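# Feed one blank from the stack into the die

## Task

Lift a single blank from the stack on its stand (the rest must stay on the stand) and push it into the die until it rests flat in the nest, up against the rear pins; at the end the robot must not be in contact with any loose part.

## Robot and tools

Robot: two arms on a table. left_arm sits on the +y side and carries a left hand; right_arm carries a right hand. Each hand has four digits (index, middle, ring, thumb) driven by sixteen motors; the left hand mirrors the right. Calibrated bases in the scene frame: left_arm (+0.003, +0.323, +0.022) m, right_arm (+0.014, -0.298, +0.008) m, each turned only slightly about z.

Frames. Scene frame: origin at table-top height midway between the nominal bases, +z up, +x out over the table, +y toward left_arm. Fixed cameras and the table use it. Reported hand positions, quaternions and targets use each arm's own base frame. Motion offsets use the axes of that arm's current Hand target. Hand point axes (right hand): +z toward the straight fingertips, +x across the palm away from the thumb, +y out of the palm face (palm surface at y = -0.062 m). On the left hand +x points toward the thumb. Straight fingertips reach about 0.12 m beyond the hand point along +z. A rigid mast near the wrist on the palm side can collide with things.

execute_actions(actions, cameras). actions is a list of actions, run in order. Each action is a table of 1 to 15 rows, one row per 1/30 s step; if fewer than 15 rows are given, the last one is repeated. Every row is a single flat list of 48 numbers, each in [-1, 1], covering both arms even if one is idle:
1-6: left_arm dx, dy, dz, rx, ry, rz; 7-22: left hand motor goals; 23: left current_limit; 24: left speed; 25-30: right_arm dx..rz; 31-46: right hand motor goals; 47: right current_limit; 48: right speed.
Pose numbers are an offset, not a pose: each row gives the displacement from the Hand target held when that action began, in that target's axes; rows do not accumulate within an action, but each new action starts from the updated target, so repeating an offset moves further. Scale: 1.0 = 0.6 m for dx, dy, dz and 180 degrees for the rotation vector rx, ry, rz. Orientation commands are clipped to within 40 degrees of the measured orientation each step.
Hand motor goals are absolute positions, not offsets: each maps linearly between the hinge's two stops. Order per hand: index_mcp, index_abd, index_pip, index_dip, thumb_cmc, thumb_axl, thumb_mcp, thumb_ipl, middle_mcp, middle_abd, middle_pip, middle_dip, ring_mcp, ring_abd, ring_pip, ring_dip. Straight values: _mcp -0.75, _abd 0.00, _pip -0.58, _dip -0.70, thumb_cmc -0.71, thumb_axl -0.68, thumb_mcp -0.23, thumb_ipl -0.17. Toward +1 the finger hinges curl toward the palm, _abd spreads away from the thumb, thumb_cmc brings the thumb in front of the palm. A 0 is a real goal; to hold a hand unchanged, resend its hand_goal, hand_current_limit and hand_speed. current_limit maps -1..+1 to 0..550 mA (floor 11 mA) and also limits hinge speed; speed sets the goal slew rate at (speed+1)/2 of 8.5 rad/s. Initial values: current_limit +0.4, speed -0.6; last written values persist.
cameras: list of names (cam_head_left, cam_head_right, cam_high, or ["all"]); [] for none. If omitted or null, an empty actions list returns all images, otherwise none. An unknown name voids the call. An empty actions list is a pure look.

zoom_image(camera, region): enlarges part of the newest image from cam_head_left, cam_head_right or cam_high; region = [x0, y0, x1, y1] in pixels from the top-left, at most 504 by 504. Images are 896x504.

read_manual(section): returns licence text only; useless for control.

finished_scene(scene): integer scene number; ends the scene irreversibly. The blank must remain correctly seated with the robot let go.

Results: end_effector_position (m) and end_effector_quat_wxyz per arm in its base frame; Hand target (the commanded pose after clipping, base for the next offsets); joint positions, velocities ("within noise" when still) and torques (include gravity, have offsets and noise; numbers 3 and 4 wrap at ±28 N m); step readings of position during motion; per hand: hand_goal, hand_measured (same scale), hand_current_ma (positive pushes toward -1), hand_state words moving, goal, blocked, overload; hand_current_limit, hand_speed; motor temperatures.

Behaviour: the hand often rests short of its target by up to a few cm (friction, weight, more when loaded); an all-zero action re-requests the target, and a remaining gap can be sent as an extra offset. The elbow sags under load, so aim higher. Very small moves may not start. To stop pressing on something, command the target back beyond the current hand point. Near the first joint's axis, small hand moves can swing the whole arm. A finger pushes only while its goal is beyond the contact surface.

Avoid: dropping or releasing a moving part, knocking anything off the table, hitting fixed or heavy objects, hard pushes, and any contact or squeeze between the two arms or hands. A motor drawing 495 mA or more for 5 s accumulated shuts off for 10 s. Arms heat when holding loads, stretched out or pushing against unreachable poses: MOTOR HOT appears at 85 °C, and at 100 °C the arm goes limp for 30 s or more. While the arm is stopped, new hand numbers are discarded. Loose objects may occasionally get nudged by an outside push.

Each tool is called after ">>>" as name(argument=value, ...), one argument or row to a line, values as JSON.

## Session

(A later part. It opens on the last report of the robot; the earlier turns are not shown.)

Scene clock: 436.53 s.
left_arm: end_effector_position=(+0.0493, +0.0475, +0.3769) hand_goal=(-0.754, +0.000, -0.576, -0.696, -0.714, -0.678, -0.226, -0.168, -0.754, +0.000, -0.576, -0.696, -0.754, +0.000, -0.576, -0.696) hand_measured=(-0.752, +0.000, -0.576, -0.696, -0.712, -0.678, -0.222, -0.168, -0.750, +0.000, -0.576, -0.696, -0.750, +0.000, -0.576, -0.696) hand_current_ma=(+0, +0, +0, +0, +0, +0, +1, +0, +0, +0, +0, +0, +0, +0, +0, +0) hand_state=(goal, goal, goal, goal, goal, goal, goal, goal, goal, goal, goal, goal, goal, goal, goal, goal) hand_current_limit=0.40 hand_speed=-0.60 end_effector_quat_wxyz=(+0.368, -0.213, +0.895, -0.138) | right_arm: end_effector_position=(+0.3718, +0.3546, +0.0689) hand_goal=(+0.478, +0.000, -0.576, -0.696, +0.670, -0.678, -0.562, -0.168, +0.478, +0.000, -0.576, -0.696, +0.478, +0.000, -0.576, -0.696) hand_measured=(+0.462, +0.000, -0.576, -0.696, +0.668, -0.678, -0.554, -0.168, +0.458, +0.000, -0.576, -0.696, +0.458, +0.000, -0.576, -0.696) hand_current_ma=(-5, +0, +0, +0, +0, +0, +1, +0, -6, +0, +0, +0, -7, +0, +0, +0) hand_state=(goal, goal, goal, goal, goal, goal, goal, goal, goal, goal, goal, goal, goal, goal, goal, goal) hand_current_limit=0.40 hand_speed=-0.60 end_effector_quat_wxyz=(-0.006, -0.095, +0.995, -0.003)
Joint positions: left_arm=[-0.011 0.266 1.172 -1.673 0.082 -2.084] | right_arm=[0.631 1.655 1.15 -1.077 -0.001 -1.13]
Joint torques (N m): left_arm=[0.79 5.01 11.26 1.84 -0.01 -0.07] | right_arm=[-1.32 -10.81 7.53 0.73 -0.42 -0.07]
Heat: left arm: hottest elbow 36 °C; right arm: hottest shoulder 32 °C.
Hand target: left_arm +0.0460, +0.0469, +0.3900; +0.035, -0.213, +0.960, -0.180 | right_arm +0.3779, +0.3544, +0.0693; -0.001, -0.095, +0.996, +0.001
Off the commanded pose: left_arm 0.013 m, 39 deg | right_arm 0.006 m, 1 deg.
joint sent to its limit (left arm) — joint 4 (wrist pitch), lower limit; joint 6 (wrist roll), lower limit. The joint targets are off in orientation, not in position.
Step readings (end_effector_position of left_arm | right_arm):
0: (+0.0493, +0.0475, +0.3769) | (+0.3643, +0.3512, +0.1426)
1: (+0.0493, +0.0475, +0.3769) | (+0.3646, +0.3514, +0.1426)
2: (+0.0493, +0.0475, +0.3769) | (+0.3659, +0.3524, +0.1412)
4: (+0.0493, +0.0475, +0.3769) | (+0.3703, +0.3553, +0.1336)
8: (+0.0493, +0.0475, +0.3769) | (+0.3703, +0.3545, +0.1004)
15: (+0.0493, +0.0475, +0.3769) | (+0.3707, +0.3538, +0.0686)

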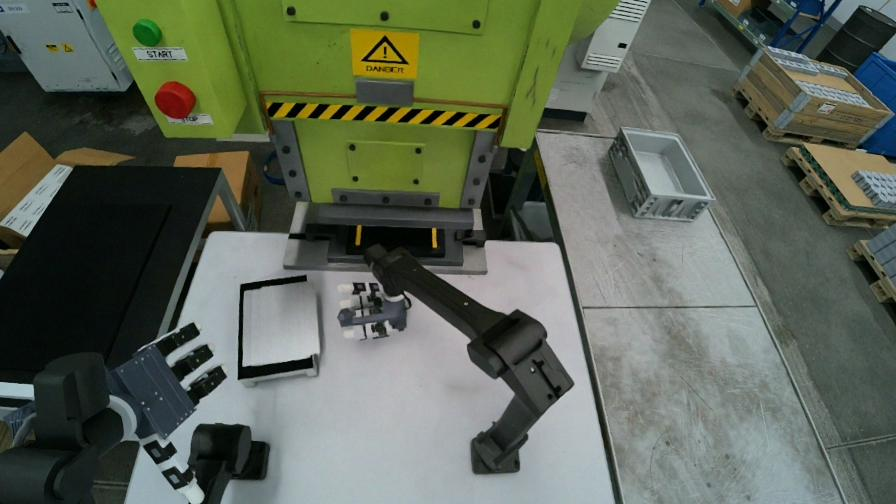

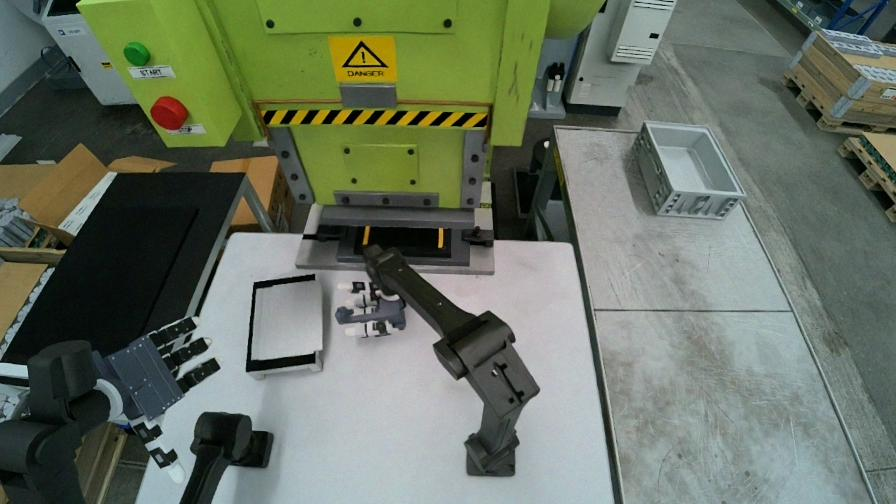

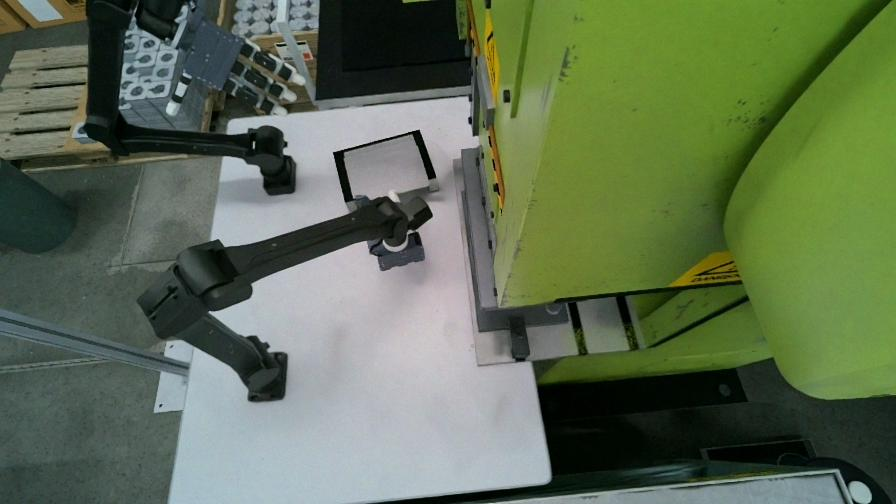

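>>> execute_actions(
  actions=[
    [[0,0,0,0,0,0,-0.754,0,-0.576,-0.696,-0.714,-0.678,-0.226,-0.168,-0.754,0,-0.576,-0.696,-0.754,0,-0.576,-0.696,0.4,-0.6,0,0.055,0.045,0,0,0,0.479,0,-0.576,-0.696,0.671,-0.677,-0.562,-0.168,0.479,0,-0.576,-0.696,0.479,0,-0.576,-0.696,0.4,-0.6]],
  ],
  cameras=["all"],
)

>>> zoom_image(
  camera="cam_head_left",
  region=[265, 260, 385, 380],
)

>>> zoom_image(
  camera="cam_head_right",
  region=[265, 260, 385, 380],
)

>>> zoom_image(
  camera="cam_high",
  region=[330, 130, 450, 250],
)

Scene clock: 463.57 s.
left_arm: end_effector_position=(+0.0493, +0.0475, +0.3769) hand_goal=(-0.754, +0.000, -0.576, -0.696, -0.714, -0.678, -0.226, -0.168, -0.754, +0.000, -0.576, -0.696, -0.754, +0.000, -0.576, -0.696) hand_measured=(-0.752, +0.000, -0.576, -0.696, -0.712, -0.678, -0.222, -0.168, -0.750, +0.000, -0.576, -0.696, -0.750, +0.000, -0.576, -0.696) hand_current_ma=(+0, +0, +0, +0, +0, +0, +1, +0, +0, +0, +0, +0, +0, +0, +0, +0) hand_state=(goal, goal, goal, goal, goal, goal, goal, goal, goal, goal, goal, goal, goal, goal, goal, goal) hand_current_limit=0.40 hand_speed=-0.60 end_effector_quat_wxyz=(+0.368, -0.213, +0.895, -0.138) | right_arm: end_effector_position=(+0.3635, +0.3805, +0.0415) hand_goal=(+0.478, +0.000, -0.576, -0.696, +0.670, -0.678, -0.562, -0.168, +0.478, +0.000, -0.576, -0.696, +0.478, +0.000, -0.576, -0.696) hand_measured=(+0.462, +0.000, -0.576, -0.696, +0.670, -0.678, -0.554, -0.168, +0.458, +0.000, -0.576, -0.696, +0.458, +0.000, -0.576, -0.696) hand_current_ma=(-5, +0, +0, +0, +0, +0, +1, +0, -6, +0, +0, +0, -7, +0, +0, +0) hand_state=(goal, goal, goal, goal, goal, goal, goal, goal, goal, goal, goal, goal, goal, goal, goal, goal) hand_current_limit=0.40 hand_speed=-0.60 end_effector_quat_wxyz=(-0.007, -0.099, +0.995, -0.004)
Joint positions: left_arm=[-0.011 0.266 1.172 -1.673 0.082 -2.084] | right_arm=[0.686 1.717 1.15 -1.019 -0.002 -1.082]
Joint torques (N m): left_arm=[0.79 5.01 11.3 1.84 -0.01 -0.07] | right_arm=[-0.67 -10.87 8.25 0.72 -0.41 0.11]
Heat: left arm: hottest elbow 36 °C; right arm: hottest shoulder 32 °C.
Hand target: left_arm +0.0460, +0.0469, +0.3900; +0.035, -0.213, +0.960, -0.180 | right_arm +0.3716, +0.3868, +0.0423; -0.001, -0.095, +0.996, +0.001
Off the commanded pose: left_arm 0.013 m, 39 deg | right_arm 0.010 m, 1 deg.
joint sent to its limit (left arm) — joint 4 (wrist pitch), lower limit; joint 6 (wrist roll), lower limit. The joint targets are off in orientation, not in position.
Step readings (end_effector_position of left_arm | right_arm):
0: (+0.0493, +0.0475, +0.3769) | (+0.3718, +0.3546, +0.0689)
1: (+0.0493, +0.0475, +0.3769) | (+0.3719, +0.3547, +0.0689)
2: (+0.0493, +0.0475, +0.3769) | (+0.3726, +0.3555, +0.0690)
4: (+0.0493, +0.0475, +0.3769) | (+0.3746, +0.3601, +0.0674)
8: (+0.0493, +0.0475, +0.3769) | (+0.3705, +0.3726, +0.0555)
15: (+0.0493, +0.0475, +0.3769) | (+0.3628, +0.3803, +0.0415)

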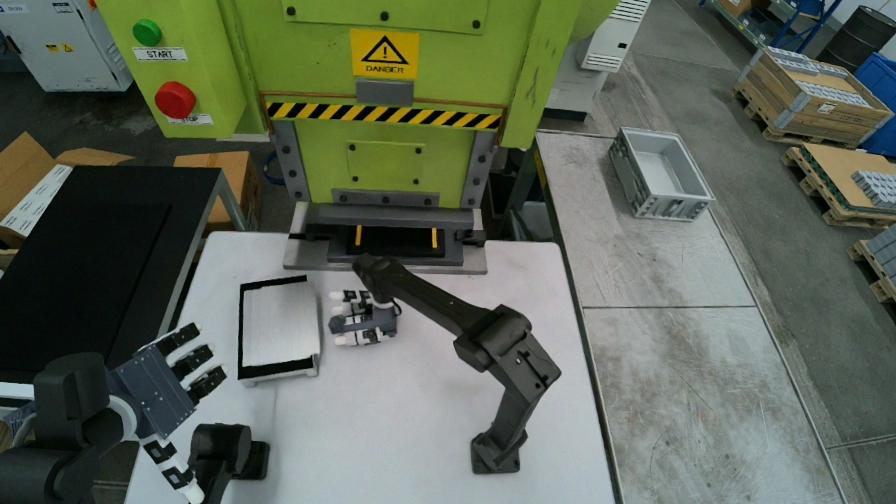

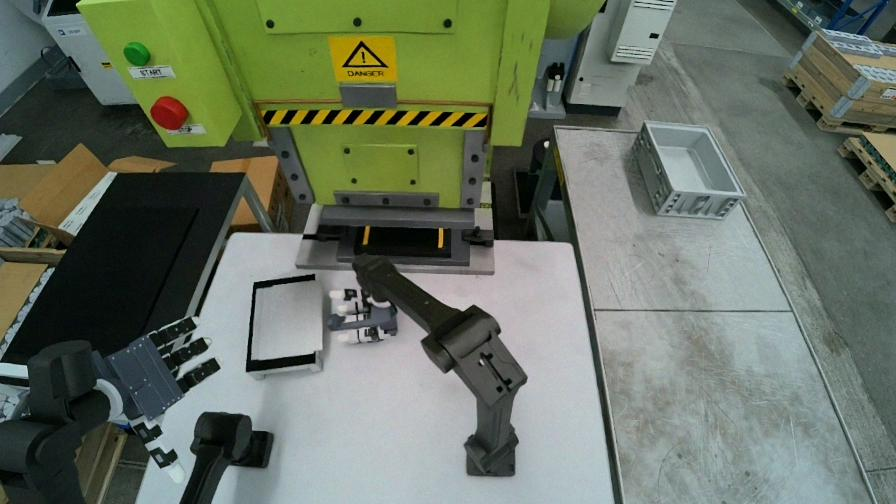

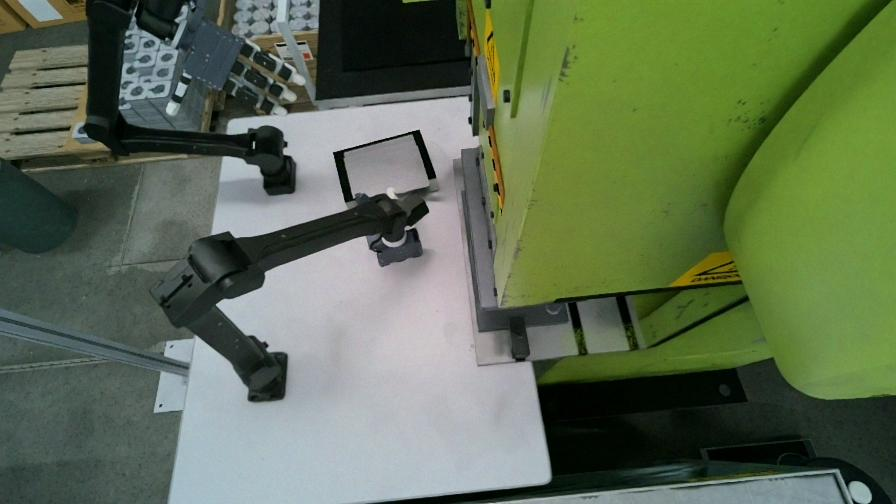

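Scaled by 4.200.

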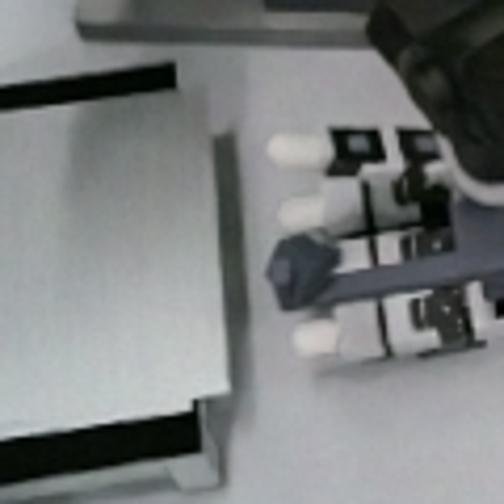

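Scaled by 4.200.

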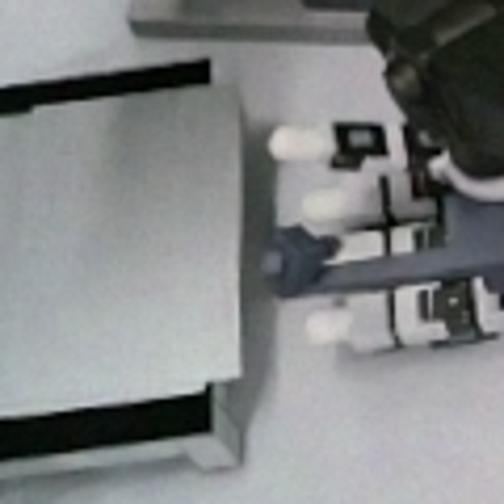

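Scaled by 4.200.

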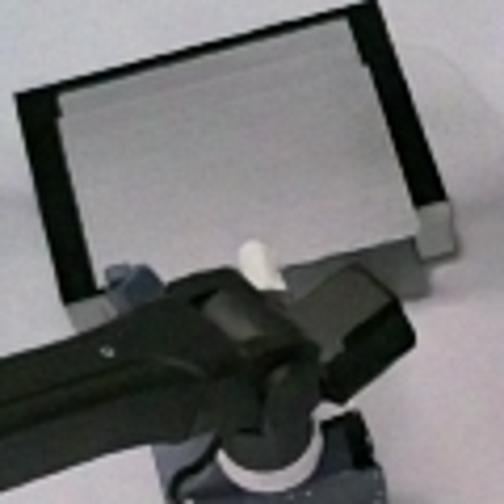

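>>> execute_actions(
  actions=[
    [[0,0,0,0,0,0,-0.754,0,-0.576,-0.696,-0.714,-0.678,-0.226,-0.168,-0.754,0,-0.576,-0.696,-0.754,0,-0.576,-0.696,0.4,-0.6,-0.01,0.06,-0.005,0,0,0,0.36,0,-0.576,-0.696,0.671,-0.677,-0.562,-0.168,0.36,0,-0.576,-0.696,0.36,0,-0.576,-0.696,0.4,-0.6]],
  ],
  cameras=["cam_head_left","cam_head_right"],
)

>>> zoom_image(
  camera="cam_head_left",
  region=[265, 260, 385, 380],
)

>>> zoom_image(
  camera="cam_head_right",
  region=[265, 260, 385, 380],
)

Scene clock: 502.17 s.
left_arm: end_effector_position=(+0.0493, +0.0475, +0.3769) hand_goal=(-0.754, +0.000, -0.576, -0.696, -0.714, -0.678, -0.226, -0.168, -0.754, +0.000, -0.576, -0.696, -0.754, +0.000, -0.576, -0.696) hand_measured=(-0.752, +0.000, -0.576, -0.696, -0.712, -0.678, -0.222, -0.168, -0.750, +0.000, -0.576, -0.696, -0.750, +0.000, -0.576, -0.696) hand_current_ma=(+0, +0, +0, +0, +0, +0, +1, +0, +0, +0, +0, +0, +0, +0, +0, +0) hand_state=(goal, goal, goal, goal, goal, goal, goal, goal, goal, goal, goal, goal, goal, goal, goal, goal) hand_current_limit=0.40 hand_speed=-0.60 end_effector_quat_wxyz=(+0.368, -0.213, +0.895, -0.138) | right_arm: end_effector_position=(+0.3573, +0.4129, +0.0402) hand_goal=(+0.360, +0.000, -0.576, -0.696, +0.670, -0.678, -0.562, -0.168, +0.360, +0.000, -0.576, -0.696, +0.360, +0.000, -0.576, -0.696) hand_measured=(+0.354, +0.000, -0.576, -0.696, +0.670, -0.678, -0.554, -0.168, +0.352, +0.000, -0.576, -0.696, +0.352, +0.000, -0.576, -0.696) hand_current_ma=(-1, +0, +0, +0, +0, +0, +1, +0, -1, +0, +0, +0, -1, +0, +0, +0) hand_state=(goal, goal, goal, goal, goal, goal, goal, goal, goal, goal, goal, goal, goal, goal, goal, goal) hand_current_limit=0.40 hand_speed=-0.60 end_effector_quat_wxyz=(-0.006, -0.100, +0.995, -0.003)
Joint positions: left_arm=[-0.011 0.266 1.172 -1.673 0.082 -2.084] | right_arm=[0.746 1.756 1.199 -1.028 -0.003 -1.024]
Joint torques (N m): left_arm=[0.85 4.95 11.3 1.84 -0.01 -0.07] | right_arm=[-0.67 -10.87 10.44 0.13 -0.34 0.09]
Heat: left arm: hottest elbow 36 °C; right arm: hottest shoulder 32 °C.
Hand target: left_arm +0.0460, +0.0469, +0.3900; +0.035, -0.213, +0.960, -0.180 | right_arm +0.3707, +0.4233, +0.0455; -0.001, -0.095, +0.996, +0.001
Off the commanded pose: left_arm 0.013 m, 39 deg | right_arm 0.018 m, 1 deg.
joint sent to its limit (left arm) — joint 4 (wrist pitch), lower limit; joint 6 (wrist roll), lower limit. The joint targets are off in orientation, not in position.
Step readings (end_effector_position of left_arm | right_arm):
0: (+0.0493, +0.0475, +0.3769) | (+0.3635, +0.3805, +0.0415)
1: (+0.0493, +0.0475, +0.3769) | (+0.3636, +0.3805, +0.0415)
2: (+0.0493, +0.0475, +0.3769) | (+0.3633, +0.3811, +0.0415)
4: (+0.0493, +0.0475, +0.3769) | (+0.3634, +0.3849, +0.0413)
8: (+0.0493, +0.0475, +0.3769) | (+0.3605, +0.4023, +0.0396)
15: (+0.0493, +0.0475, +0.3769) | (+0.3565, +0.4126, +0.0396)
Images, in order (width x height): cam_head_left 896x504, cam_head_right 896x504.

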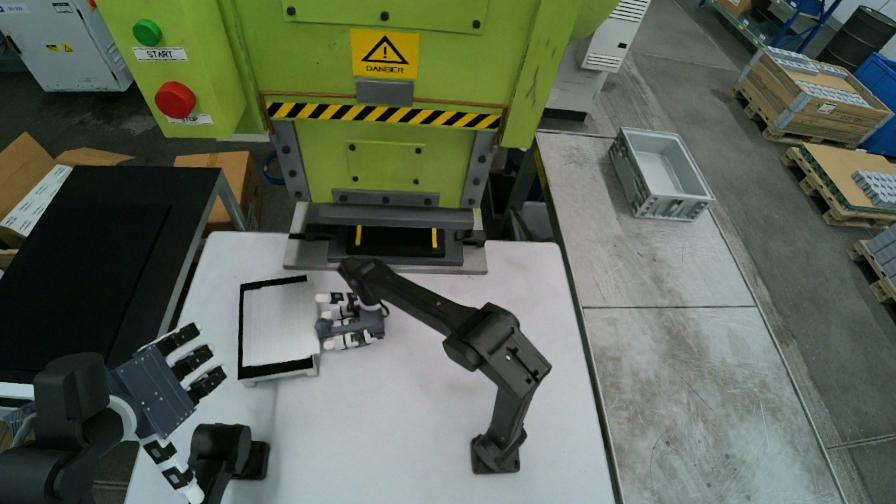

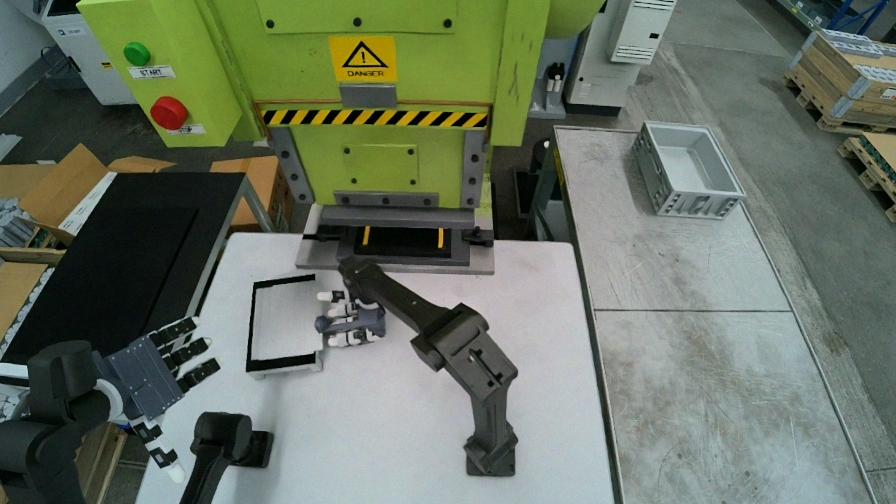

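Scaled by 4.200.

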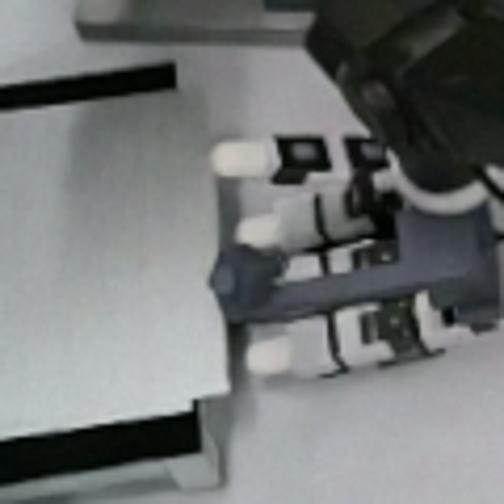

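Scaled by 4.200.

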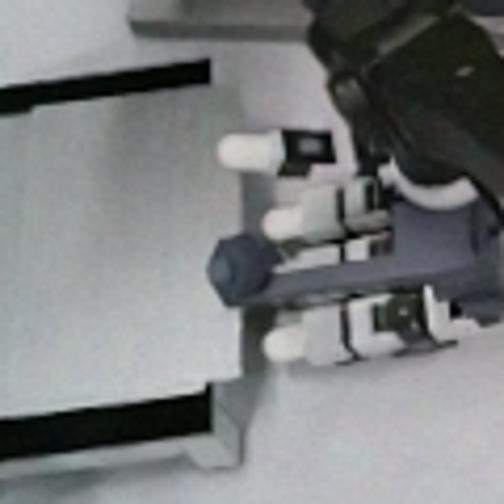

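>>> zoom_image(
  camera="cam_head_left",
  region=[300, 280, 360, 360],
)

>>> zoom_image(
  camera="cam_head_right",
  region=[300, 280, 360, 360],
)

Scaled by 6.300.

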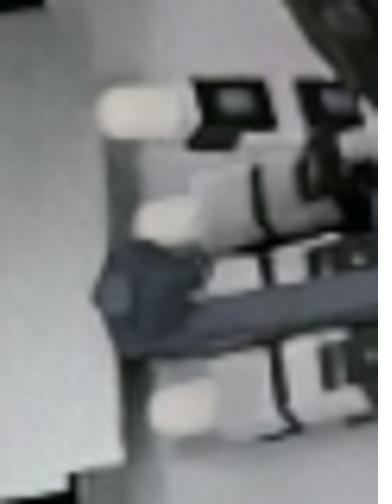

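Scaled by 6.300.

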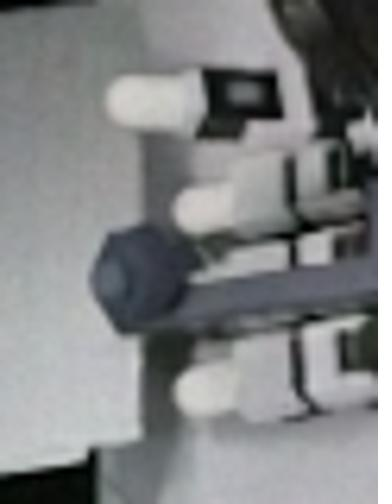

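>>> execute_actions(
  actions=[
    [[0,0,0,0,0,0,-0.754,0,-0.576,-0.696,-0.714,-0.678,-0.226,-0.168,-0.754,0,-0.576,-0.696,-0.754,0,-0.576,-0.696,0.4,-0.6,-0.01,0.055,0,0,0,0,0.36,0,-0.576,-0.696,0.671,-0.677,-0.562,-0.168,0.36,0,-0.576,-0.696,0.36,0,-0.576,-0.696,0.4,-0.6]],
  ],
  cameras=["cam_head_left","cam_head_right","cam_high"],
)

>>> zoom_image(
  camera="cam_head_left",
  region=[290, 280, 350, 360],
)

>>> zoom_image(
  camera="cam_head_right",
  region=[290, 280, 350, 360],
)

>>> zoom_image(
  camera="cam_high",
  region=[330, 130, 450, 250],
)

Scene clock: 549.40 s.
left_arm: end_effector_position=(+0.0493, +0.0475, +0.3769) hand_goal=(-0.754, +0.000, -0.576, -0.696, -0.714, -0.678, -0.226, -0.168, -0.754, +0.000, -0.576, -0.696, -0.754, +0.000, -0.576, -0.696) hand_measured=(-0.752, +0.000, -0.576, -0.696, -0.712, -0.678, -0.222, -0.168, -0.750, +0.000, -0.576, -0.696, -0.750, +0.000, -0.576, -0.696) hand_current_ma=(+0, +0, +0, +0, +0, +0, +1, +0, +0, +0, +0, +0, +0, +0, +0, +0) hand_state=(goal, goal, goal, goal, goal, goal, goal, goal, goal, goal, goal, goal, goal, goal, goal, goal) hand_current_limit=0.40 hand_speed=-0.60 end_effector_quat_wxyz=(+0.368, -0.213, +0.895, -0.138) | right_arm: end_effector_position=(+0.3606, +0.4417, +0.0406) hand_goal=(+0.360, +0.000, -0.576, -0.696, +0.670, -0.678, -0.562, -0.168, +0.360, +0.000, -0.576, -0.696, +0.360, +0.000, -0.576, -0.696) hand_measured=(+0.352, +0.000, -0.576, -0.696, +0.670, -0.678, -0.554, -0.168, +0.352, -0.002, -0.576, -0.696, +0.354, -0.006, -0.574, -0.694) hand_current_ma=(-1, +0, +0, +0, +0, +0, +1, +0, -1, +0, +0, +0, -1, +0, +0, +0) hand_state=(goal, goal, goal, goal, goal, goal, goal, goal, goal, goal, goal, goal, goal, goal, goal, goal) hand_current_limit=0.40 hand_speed=-0.60 end_effector_quat_wxyz=(-0.005, -0.097, +0.995, -0.006)
Joint positions: left_arm=[-0.011 0.266 1.172 -1.673 0.082 -2.084] | right_arm=[0.786 1.805 1.273 -1.055 0.002 -0.979]
Joint torques (N m): left_arm=[0.85 5.07 11.28 1.83 -0.01 -0.06] | right_arm=[-0.21 -11.46 10.71 0.08 -0.54 0.13]
Heat: left arm: hottest elbow 37 °C; right arm: hottest elbow 34 °C.
Hand target: left_arm +0.0460, +0.0469, +0.3900; +0.035, -0.213, +0.960, -0.180 | right_arm +0.3702, +0.4568, +0.0453; -0.001, -0.095, +0.995, +0.001
Off the commanded pose: left_arm 0.013 m, 39 deg | right_arm 0.019 m, 1 deg.
joint sent to its limit (left arm) — joint 4 (wrist pitch), lower limit; joint 6 (wrist roll), lower limit. The joint targets are off in orientation, not in position.
Step readings (end_effector_position of left_arm | right_arm):
0: (+0.0493, +0.0475, +0.3769) | (+0.3573, +0.4129, +0.0402)
1: (+0.0493, +0.0475, +0.3769) | (+0.3574, +0.4129, +0.0402)
2: (+0.0493, +0.0475, +0.3769) | (+0.3576, +0.4137, +0.0403)
4: (+0.0493, +0.0475, +0.3769) | (+0.3601, +0.4190, +0.0407)
8: (+0.0493, +0.0475, +0.3769) | (+0.3630, +0.4368, +0.0418)
15: (+0.0493, +0.0475, +0.3769) | (+0.3606, +0.4418, +0.0407)

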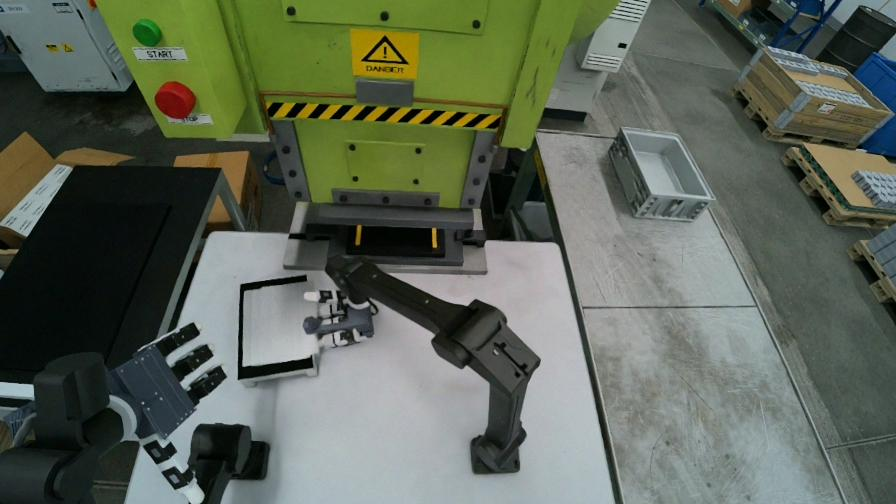

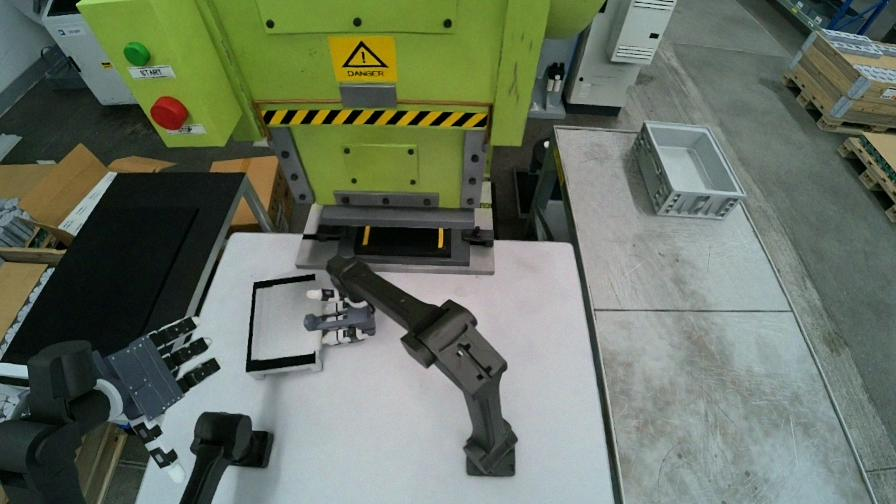

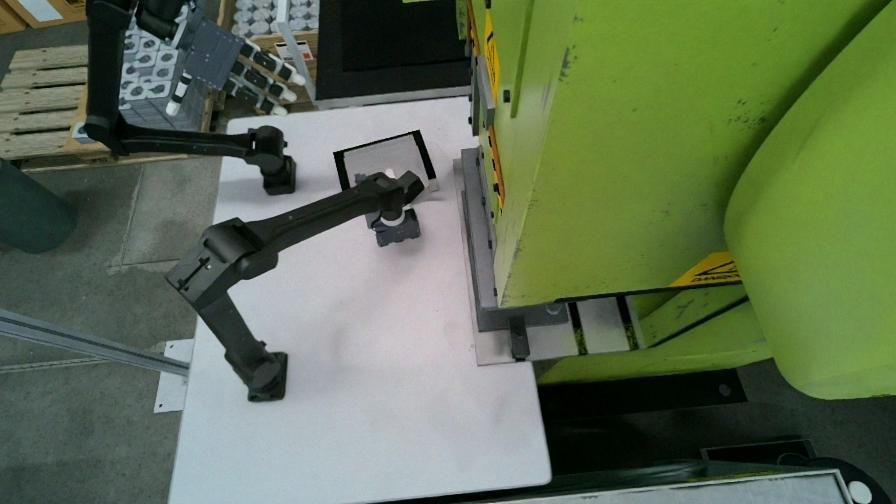

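Scaled by 6.300.

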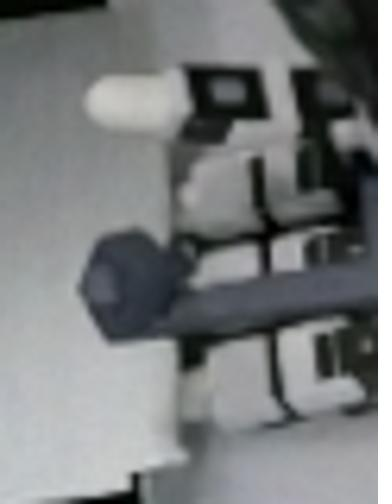

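Scaled by 6.300.

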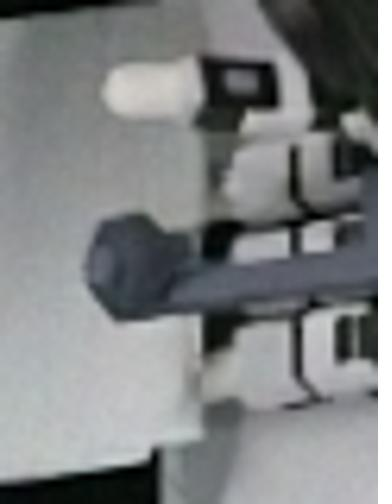

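Scaled by 4.200.

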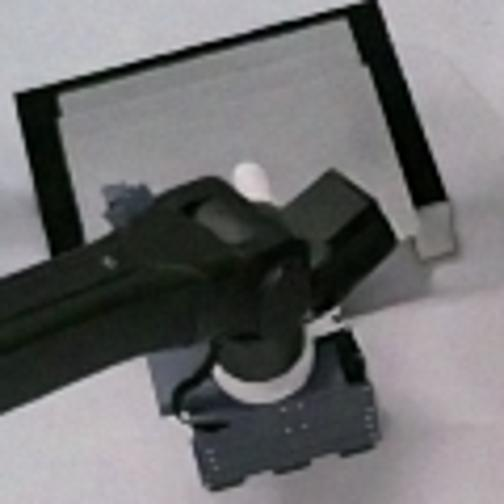

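>>> execute_actions(
  actions=[
    [[0,0,0,0,0,0,-0.754,0,-0.576,-0.696,-0.714,-0.678,-0.226,-0.168,-0.754,0,-0.576,-0.696,-0.754,0,-0.576,-0.696,0.4,-0.6,-0.02,0.018,0,0,0,0,0.36,0,-0.576,-0.696,0.671,-0.677,-0.562,-0.168,0.36,0,-0.576,-0.696,0.36,0,-0.576,-0.696,0.4,-0.6]],
  ],
  cameras=["cam_head_left","cam_head_right"],
)

>>> zoom_image(
  camera="cam_head_left",
  region=[290, 270, 350, 370],
)

>>> zoom_image(
  camera="cam_head_right",
  region=[290, 270, 350, 370],
)

Scene clock: 628.03 s.
left_arm: end_effector_position=(+0.0493, +0.0475, +0.3769) hand_goal=(-0.754, +0.000, -0.576, -0.696, -0.714, -0.678, -0.226, -0.168, -0.754, +0.000, -0.576, -0.696, -0.754, +0.000, -0.576, -0.696) hand_measured=(-0.752, +0.000, -0.576, -0.696, -0.712, -0.678, -0.222, -0.168, -0.750, +0.000, -0.576, -0.696, -0.750, +0.000, -0.576, -0.696) hand_current_ma=(+0, +0, +0, +0, +0, +0, +1, +0, +0, +0, +0, +0, +0, +0, +0, +0) hand_state=(goal, goal, goal, goal, goal, goal, goal, goal, goal, goal, goal, goal, goal, goal, goal, goal) hand_current_limit=0.40 hand_speed=-0.60 end_effector_quat_wxyz=(+0.368, -0.213, +0.895, -0.138) | right_arm: end_effector_position=(+0.3640, +0.4440, +0.0360) hand_goal=(+0.360, +0.000, -0.576, -0.696, +0.670, -0.678, -0.562, -0.168, +0.360, +0.000, -0.576, -0.696, +0.360, +0.000, -0.576, -0.696) hand_measured=(+0.352, +0.000, -0.576, -0.696, +0.670, -0.678, -0.554, -0.168, +0.352, -0.002, -0.576, -0.696, +0.372, +0.018, -0.564, -0.686) hand_current_ma=(-1, +0, +0, +0, +0, +0, +1, +0, -1, +0, +0, +0, +2, +4, +2, +2) hand_state=(goal, goal, goal, goal, goal, goal, goal, goal, goal, goal, goal, goal, goal, goal, goal, goal) hand_current_limit=0.40 hand_speed=-0.60 end_effector_quat_wxyz=(-0.015, -0.105, +0.994, -0.018)
Joint positions: left_arm=[-0.011 0.266 1.172 -1.673 0.082 -2.084] | right_arm=[0.785 1.836 1.311 -1.091 0.009 -0.996]
Joint torques (N m): left_arm=[0.79 5.01 11.28 1.83 0 -0.07] | right_arm=[0.15 -11.63 11.75 0.66 -0.85 0.37]
Heat: left arm: hottest elbow 37 °C; right arm: hottest elbow 34 °C.
Hand target: left_arm +0.0460, +0.0469, +0.3900; +0.035, -0.213, +0.960, -0.180 | right_arm +0.3800, +0.4697, +0.0455; -0.001, -0.095, +0.996, +0.001
Off the commanded pose: left_arm 0.013 m, 39 deg | right_arm 0.032 m, 3 deg.
joint sent to its limit (left arm) — joint 4 (wrist pitch), lower limit; joint 6 (wrist roll), lower limit. The joint targets are off in orientation, not in position.
Step readings (end_effector_position of left_arm | right_arm):
0: (+0.0493, +0.0475, +0.3769) | (+0.3606, +0.4417, +0.0406)
1: (+0.0493, +0.0475, +0.3769) | (+0.3607, +0.4417, +0.0407)
2: (+0.0493, +0.0475, +0.3769) | (+0.3609, +0.4420, +0.0407)
4: (+0.0493, +0.0475, +0.3769) | (+0.3622, +0.4430, +0.0402)
8: (+0.0493, +0.0475, +0.3769) | (+0.3638, +0.4437, +0.0371)
15: (+0.0493, +0.0475, +0.3769) | (+0.3639, +0.4439, +0.0357)
Images, in order (width x height): cam_head_left 896x504, cam_head_right 896x504.

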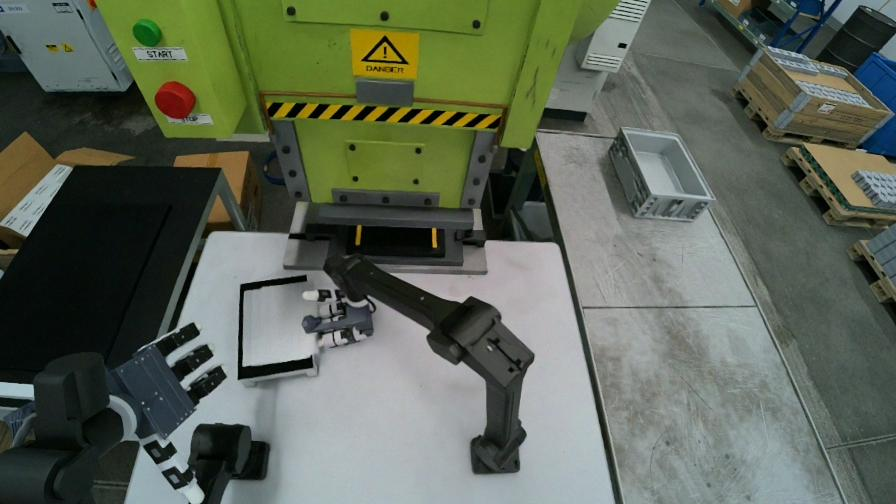

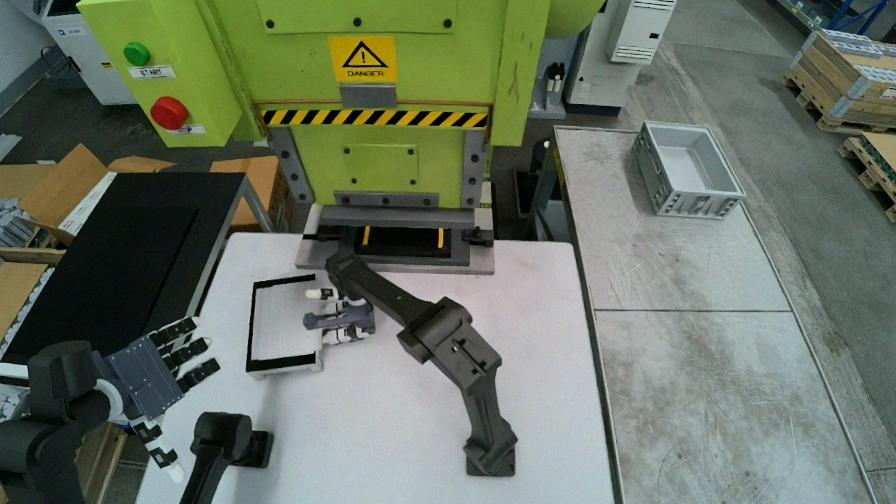

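Scaled by 5.040.

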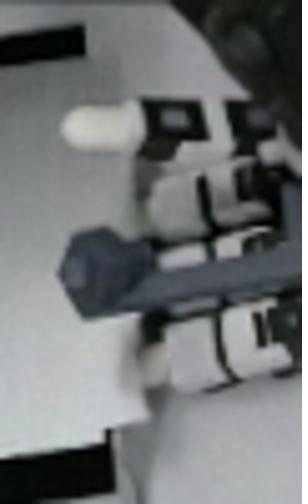

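Scaled by 5.040.

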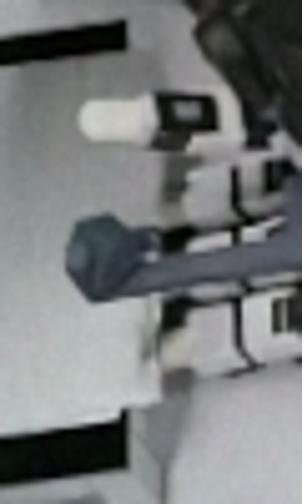

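>>> execute_actions(
  actions=[
    [[0,0,0,0,0,0,-0.754,0,-0.576,-0.696,-0.714,-0.678,-0.226,-0.168,-0.754,0,-0.576,-0.696,-0.754,0,-0.576,-0.696,0.4,-0.6,0,-0.085,0,0,0,0,0.36,0,-0.576,-0.696,0.671,-0.677,-0.562,-0.168,0.36,0,-0.576,-0.696,0.36,0,-0.576,-0.696,0.4,-0.6]],
    [[0,0,0,0,0,0,-0.754,0,-0.576,-0.696,-0.714,-0.678,-0.226,-0.168,-0.754,0,-0.576,-0.696,-0.754,0,-0.576,-0.696,0.4,-0.6,-0.045,0,0,0,0,-0.017,0.36,0,-0.576,-0.696,0.671,-0.677,-0.562,-0.168,0.36,0,-0.576,-0.696,0.36,0,-0.576,-0.696,0.4,-0.6]],
  ],
  cameras=["cam_head_left","cam_head_right","cam_high"],
)

>>> zoom_image(
  camera="cam_head_left",
  region=[290, 270, 350, 370],
)

>>> zoom_image(
  camera="cam_head_right",
  region=[290, 270, 350, 370],
)

>>> zoom_image(
  camera="cam_high",
  region=[330, 130, 450, 250],
)

Scene clock: 680.70 s.
left_arm: end_effector_position=(+0.0493, +0.0475, +0.3769) hand_goal=(-0.754, +0.000, -0.576, -0.696, -0.714, -0.678, -0.226, -0.168, -0.754, +0.000, -0.576, -0.696, -0.754, +0.000, -0.576, -0.696) hand_measured=(-0.752, +0.000, -0.576, -0.696, -0.712, -0.678, -0.222, -0.168, -0.750, +0.000, -0.576, -0.696, -0.750, +0.000, -0.576, -0.696) hand_current_ma=(+0, +0, +0, +0, +0, +0, +1, +0, +0, +0, +0, +0, +0, +0, +0, +0) hand_state=(goal, goal, goal, goal, goal, goal, goal, goal, goal, goal, goal, goal, goal, goal, goal, goal) hand_current_limit=0.40 hand_speed=-0.60 end_effector_quat_wxyz=(+0.368, -0.213, +0.895, -0.138) | right_arm: end_effector_position=(+0.4037, +0.4160, +0.0406) hand_goal=(+0.360, +0.000, -0.576, -0.696, +0.670, -0.678, -0.562, -0.168, +0.360, +0.000, -0.576, -0.696, +0.360, +0.000, -0.576, -0.696) hand_measured=(+0.352, +0.000, -0.576, -0.696, +0.670, -0.678, -0.554, -0.168, +0.352, -0.002, -0.576, -0.696, +0.352, +0.002, -0.576, -0.694) hand_current_ma=(-1, +0, +0, +0, +0, +0, +1, +0, -1, +0, +0, +0, -1, +0, +0, +0) hand_state=(goal, goal, goal, goal, goal, goal, goal, goal, goal, goal, goal, goal, goal, goal, goal, goal) hand_current_limit=0.40 hand_speed=-0.60 end_effector_quat_wxyz=(-0.006, -0.119, +0.993, -0.004)
Joint positions: left_arm=[-0.011 0.266 1.172 -1.673 0.082 -2.084] | right_arm=[0.686 1.844 1.33 -1.07 0.001 -1.123]
Joint torques (N m): left_arm=[0.85 4.95 11.25 1.84 0 -0.07] | right_arm=[-0.85 -12.22 10.58 -0.05 -0.49 -0.06]
Heat: left arm: hottest elbow 37 °C; right arm: hottest elbow 37 °C.
Hand target: left_arm +0.0460, +0.0469, +0.3900; +0.035, -0.213, +0.960, -0.180 | right_arm +0.4162, +0.4247, +0.0454; -0.001, -0.121, +0.993, +0.001
Off the commanded pose: left_arm 0.013 m, 39 deg | right_arm 0.016 m, 1 deg.
joint sent to its limit (left arm) — joint 4 (wrist pitch), lower limit; joint 6 (wrist roll), lower limit. The joint targets are off in orientation, not in position.
Step readings (end_effector_position of left_arm | right_arm):
0: (+0.0493, +0.0475, +0.3769) | (+0.3639, +0.4440, +0.0360)
1: (+0.0493, +0.0475, +0.3769) | (+0.3641, +0.4439, +0.0360)
2: (+0.0493, +0.0475, +0.3769) | (+0.3647, +0.4432, +0.0360)
4: (+0.0493, +0.0475, +0.3769) | (+0.3690, +0.4423, +0.0369)
8: (+0.0493, +0.0475, +0.3769) | (+0.3823, +0.4314, +0.0365)
15: (+0.0493, +0.0475, +0.3769) | (+0.3908, +0.4166, +0.0344)
16: (+0.0493, +0.0475, +0.3769) | (+0.3907, +0.4167, +0.0346)
17: (+0.0493, +0.0475, +0.3769) | (+0.3902, +0.4167, +0.0346)
19: (+0.0493, +0.0475, +0.3769) | (+0.3895, +0.4165, +0.0350)
23: (+0.0493, +0.0475, +0.3769) | (+0.3953, +0.4169, +0.0385)
30: (+0.0493, +0.0475, +0.3769) | (+0.4053, +0.4167, +0.0434)

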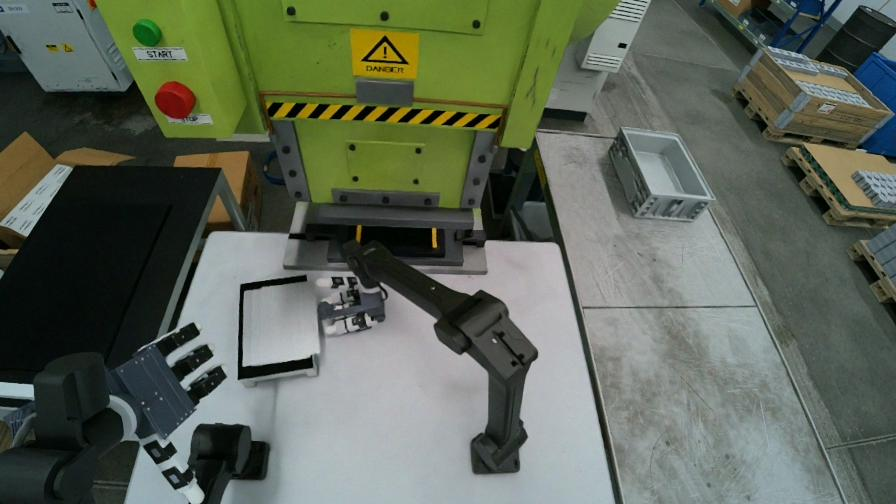

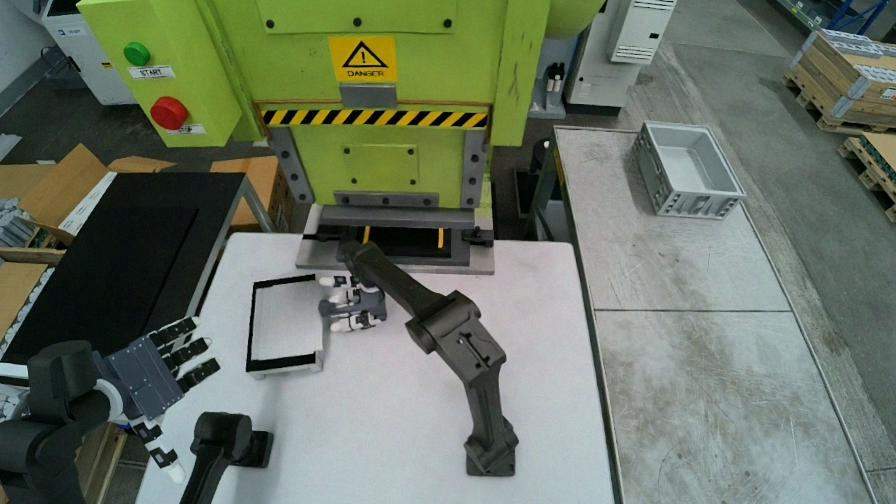

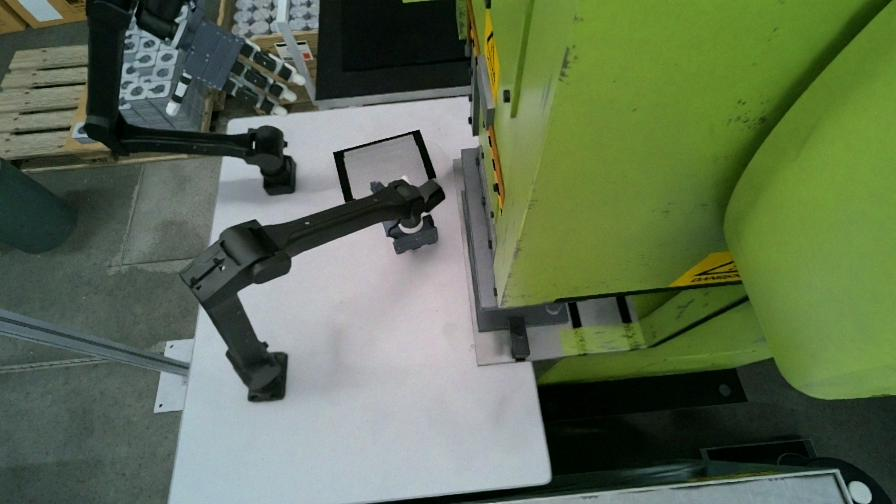

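Scaled by 5.040.

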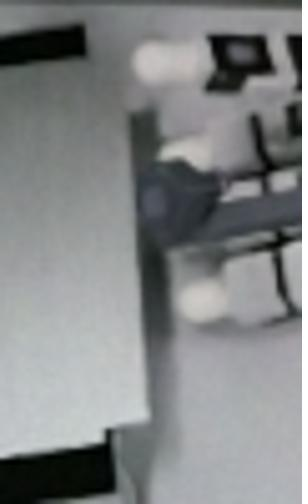

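Scaled by 5.040.

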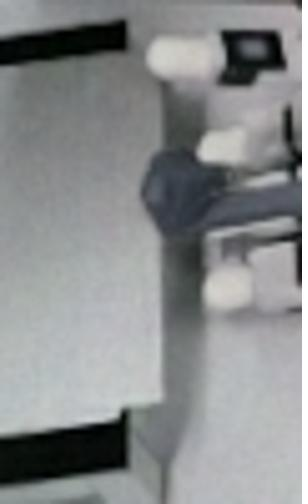

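Scaled by 4.200.

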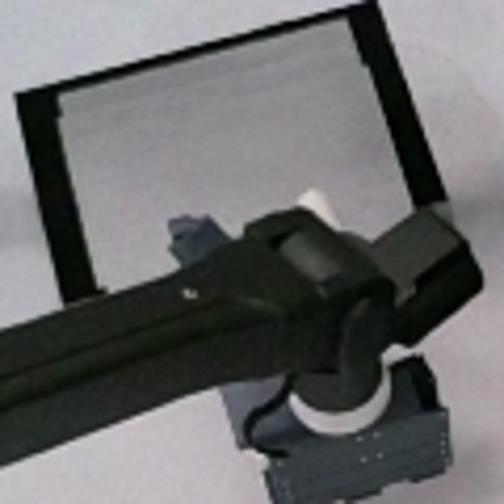

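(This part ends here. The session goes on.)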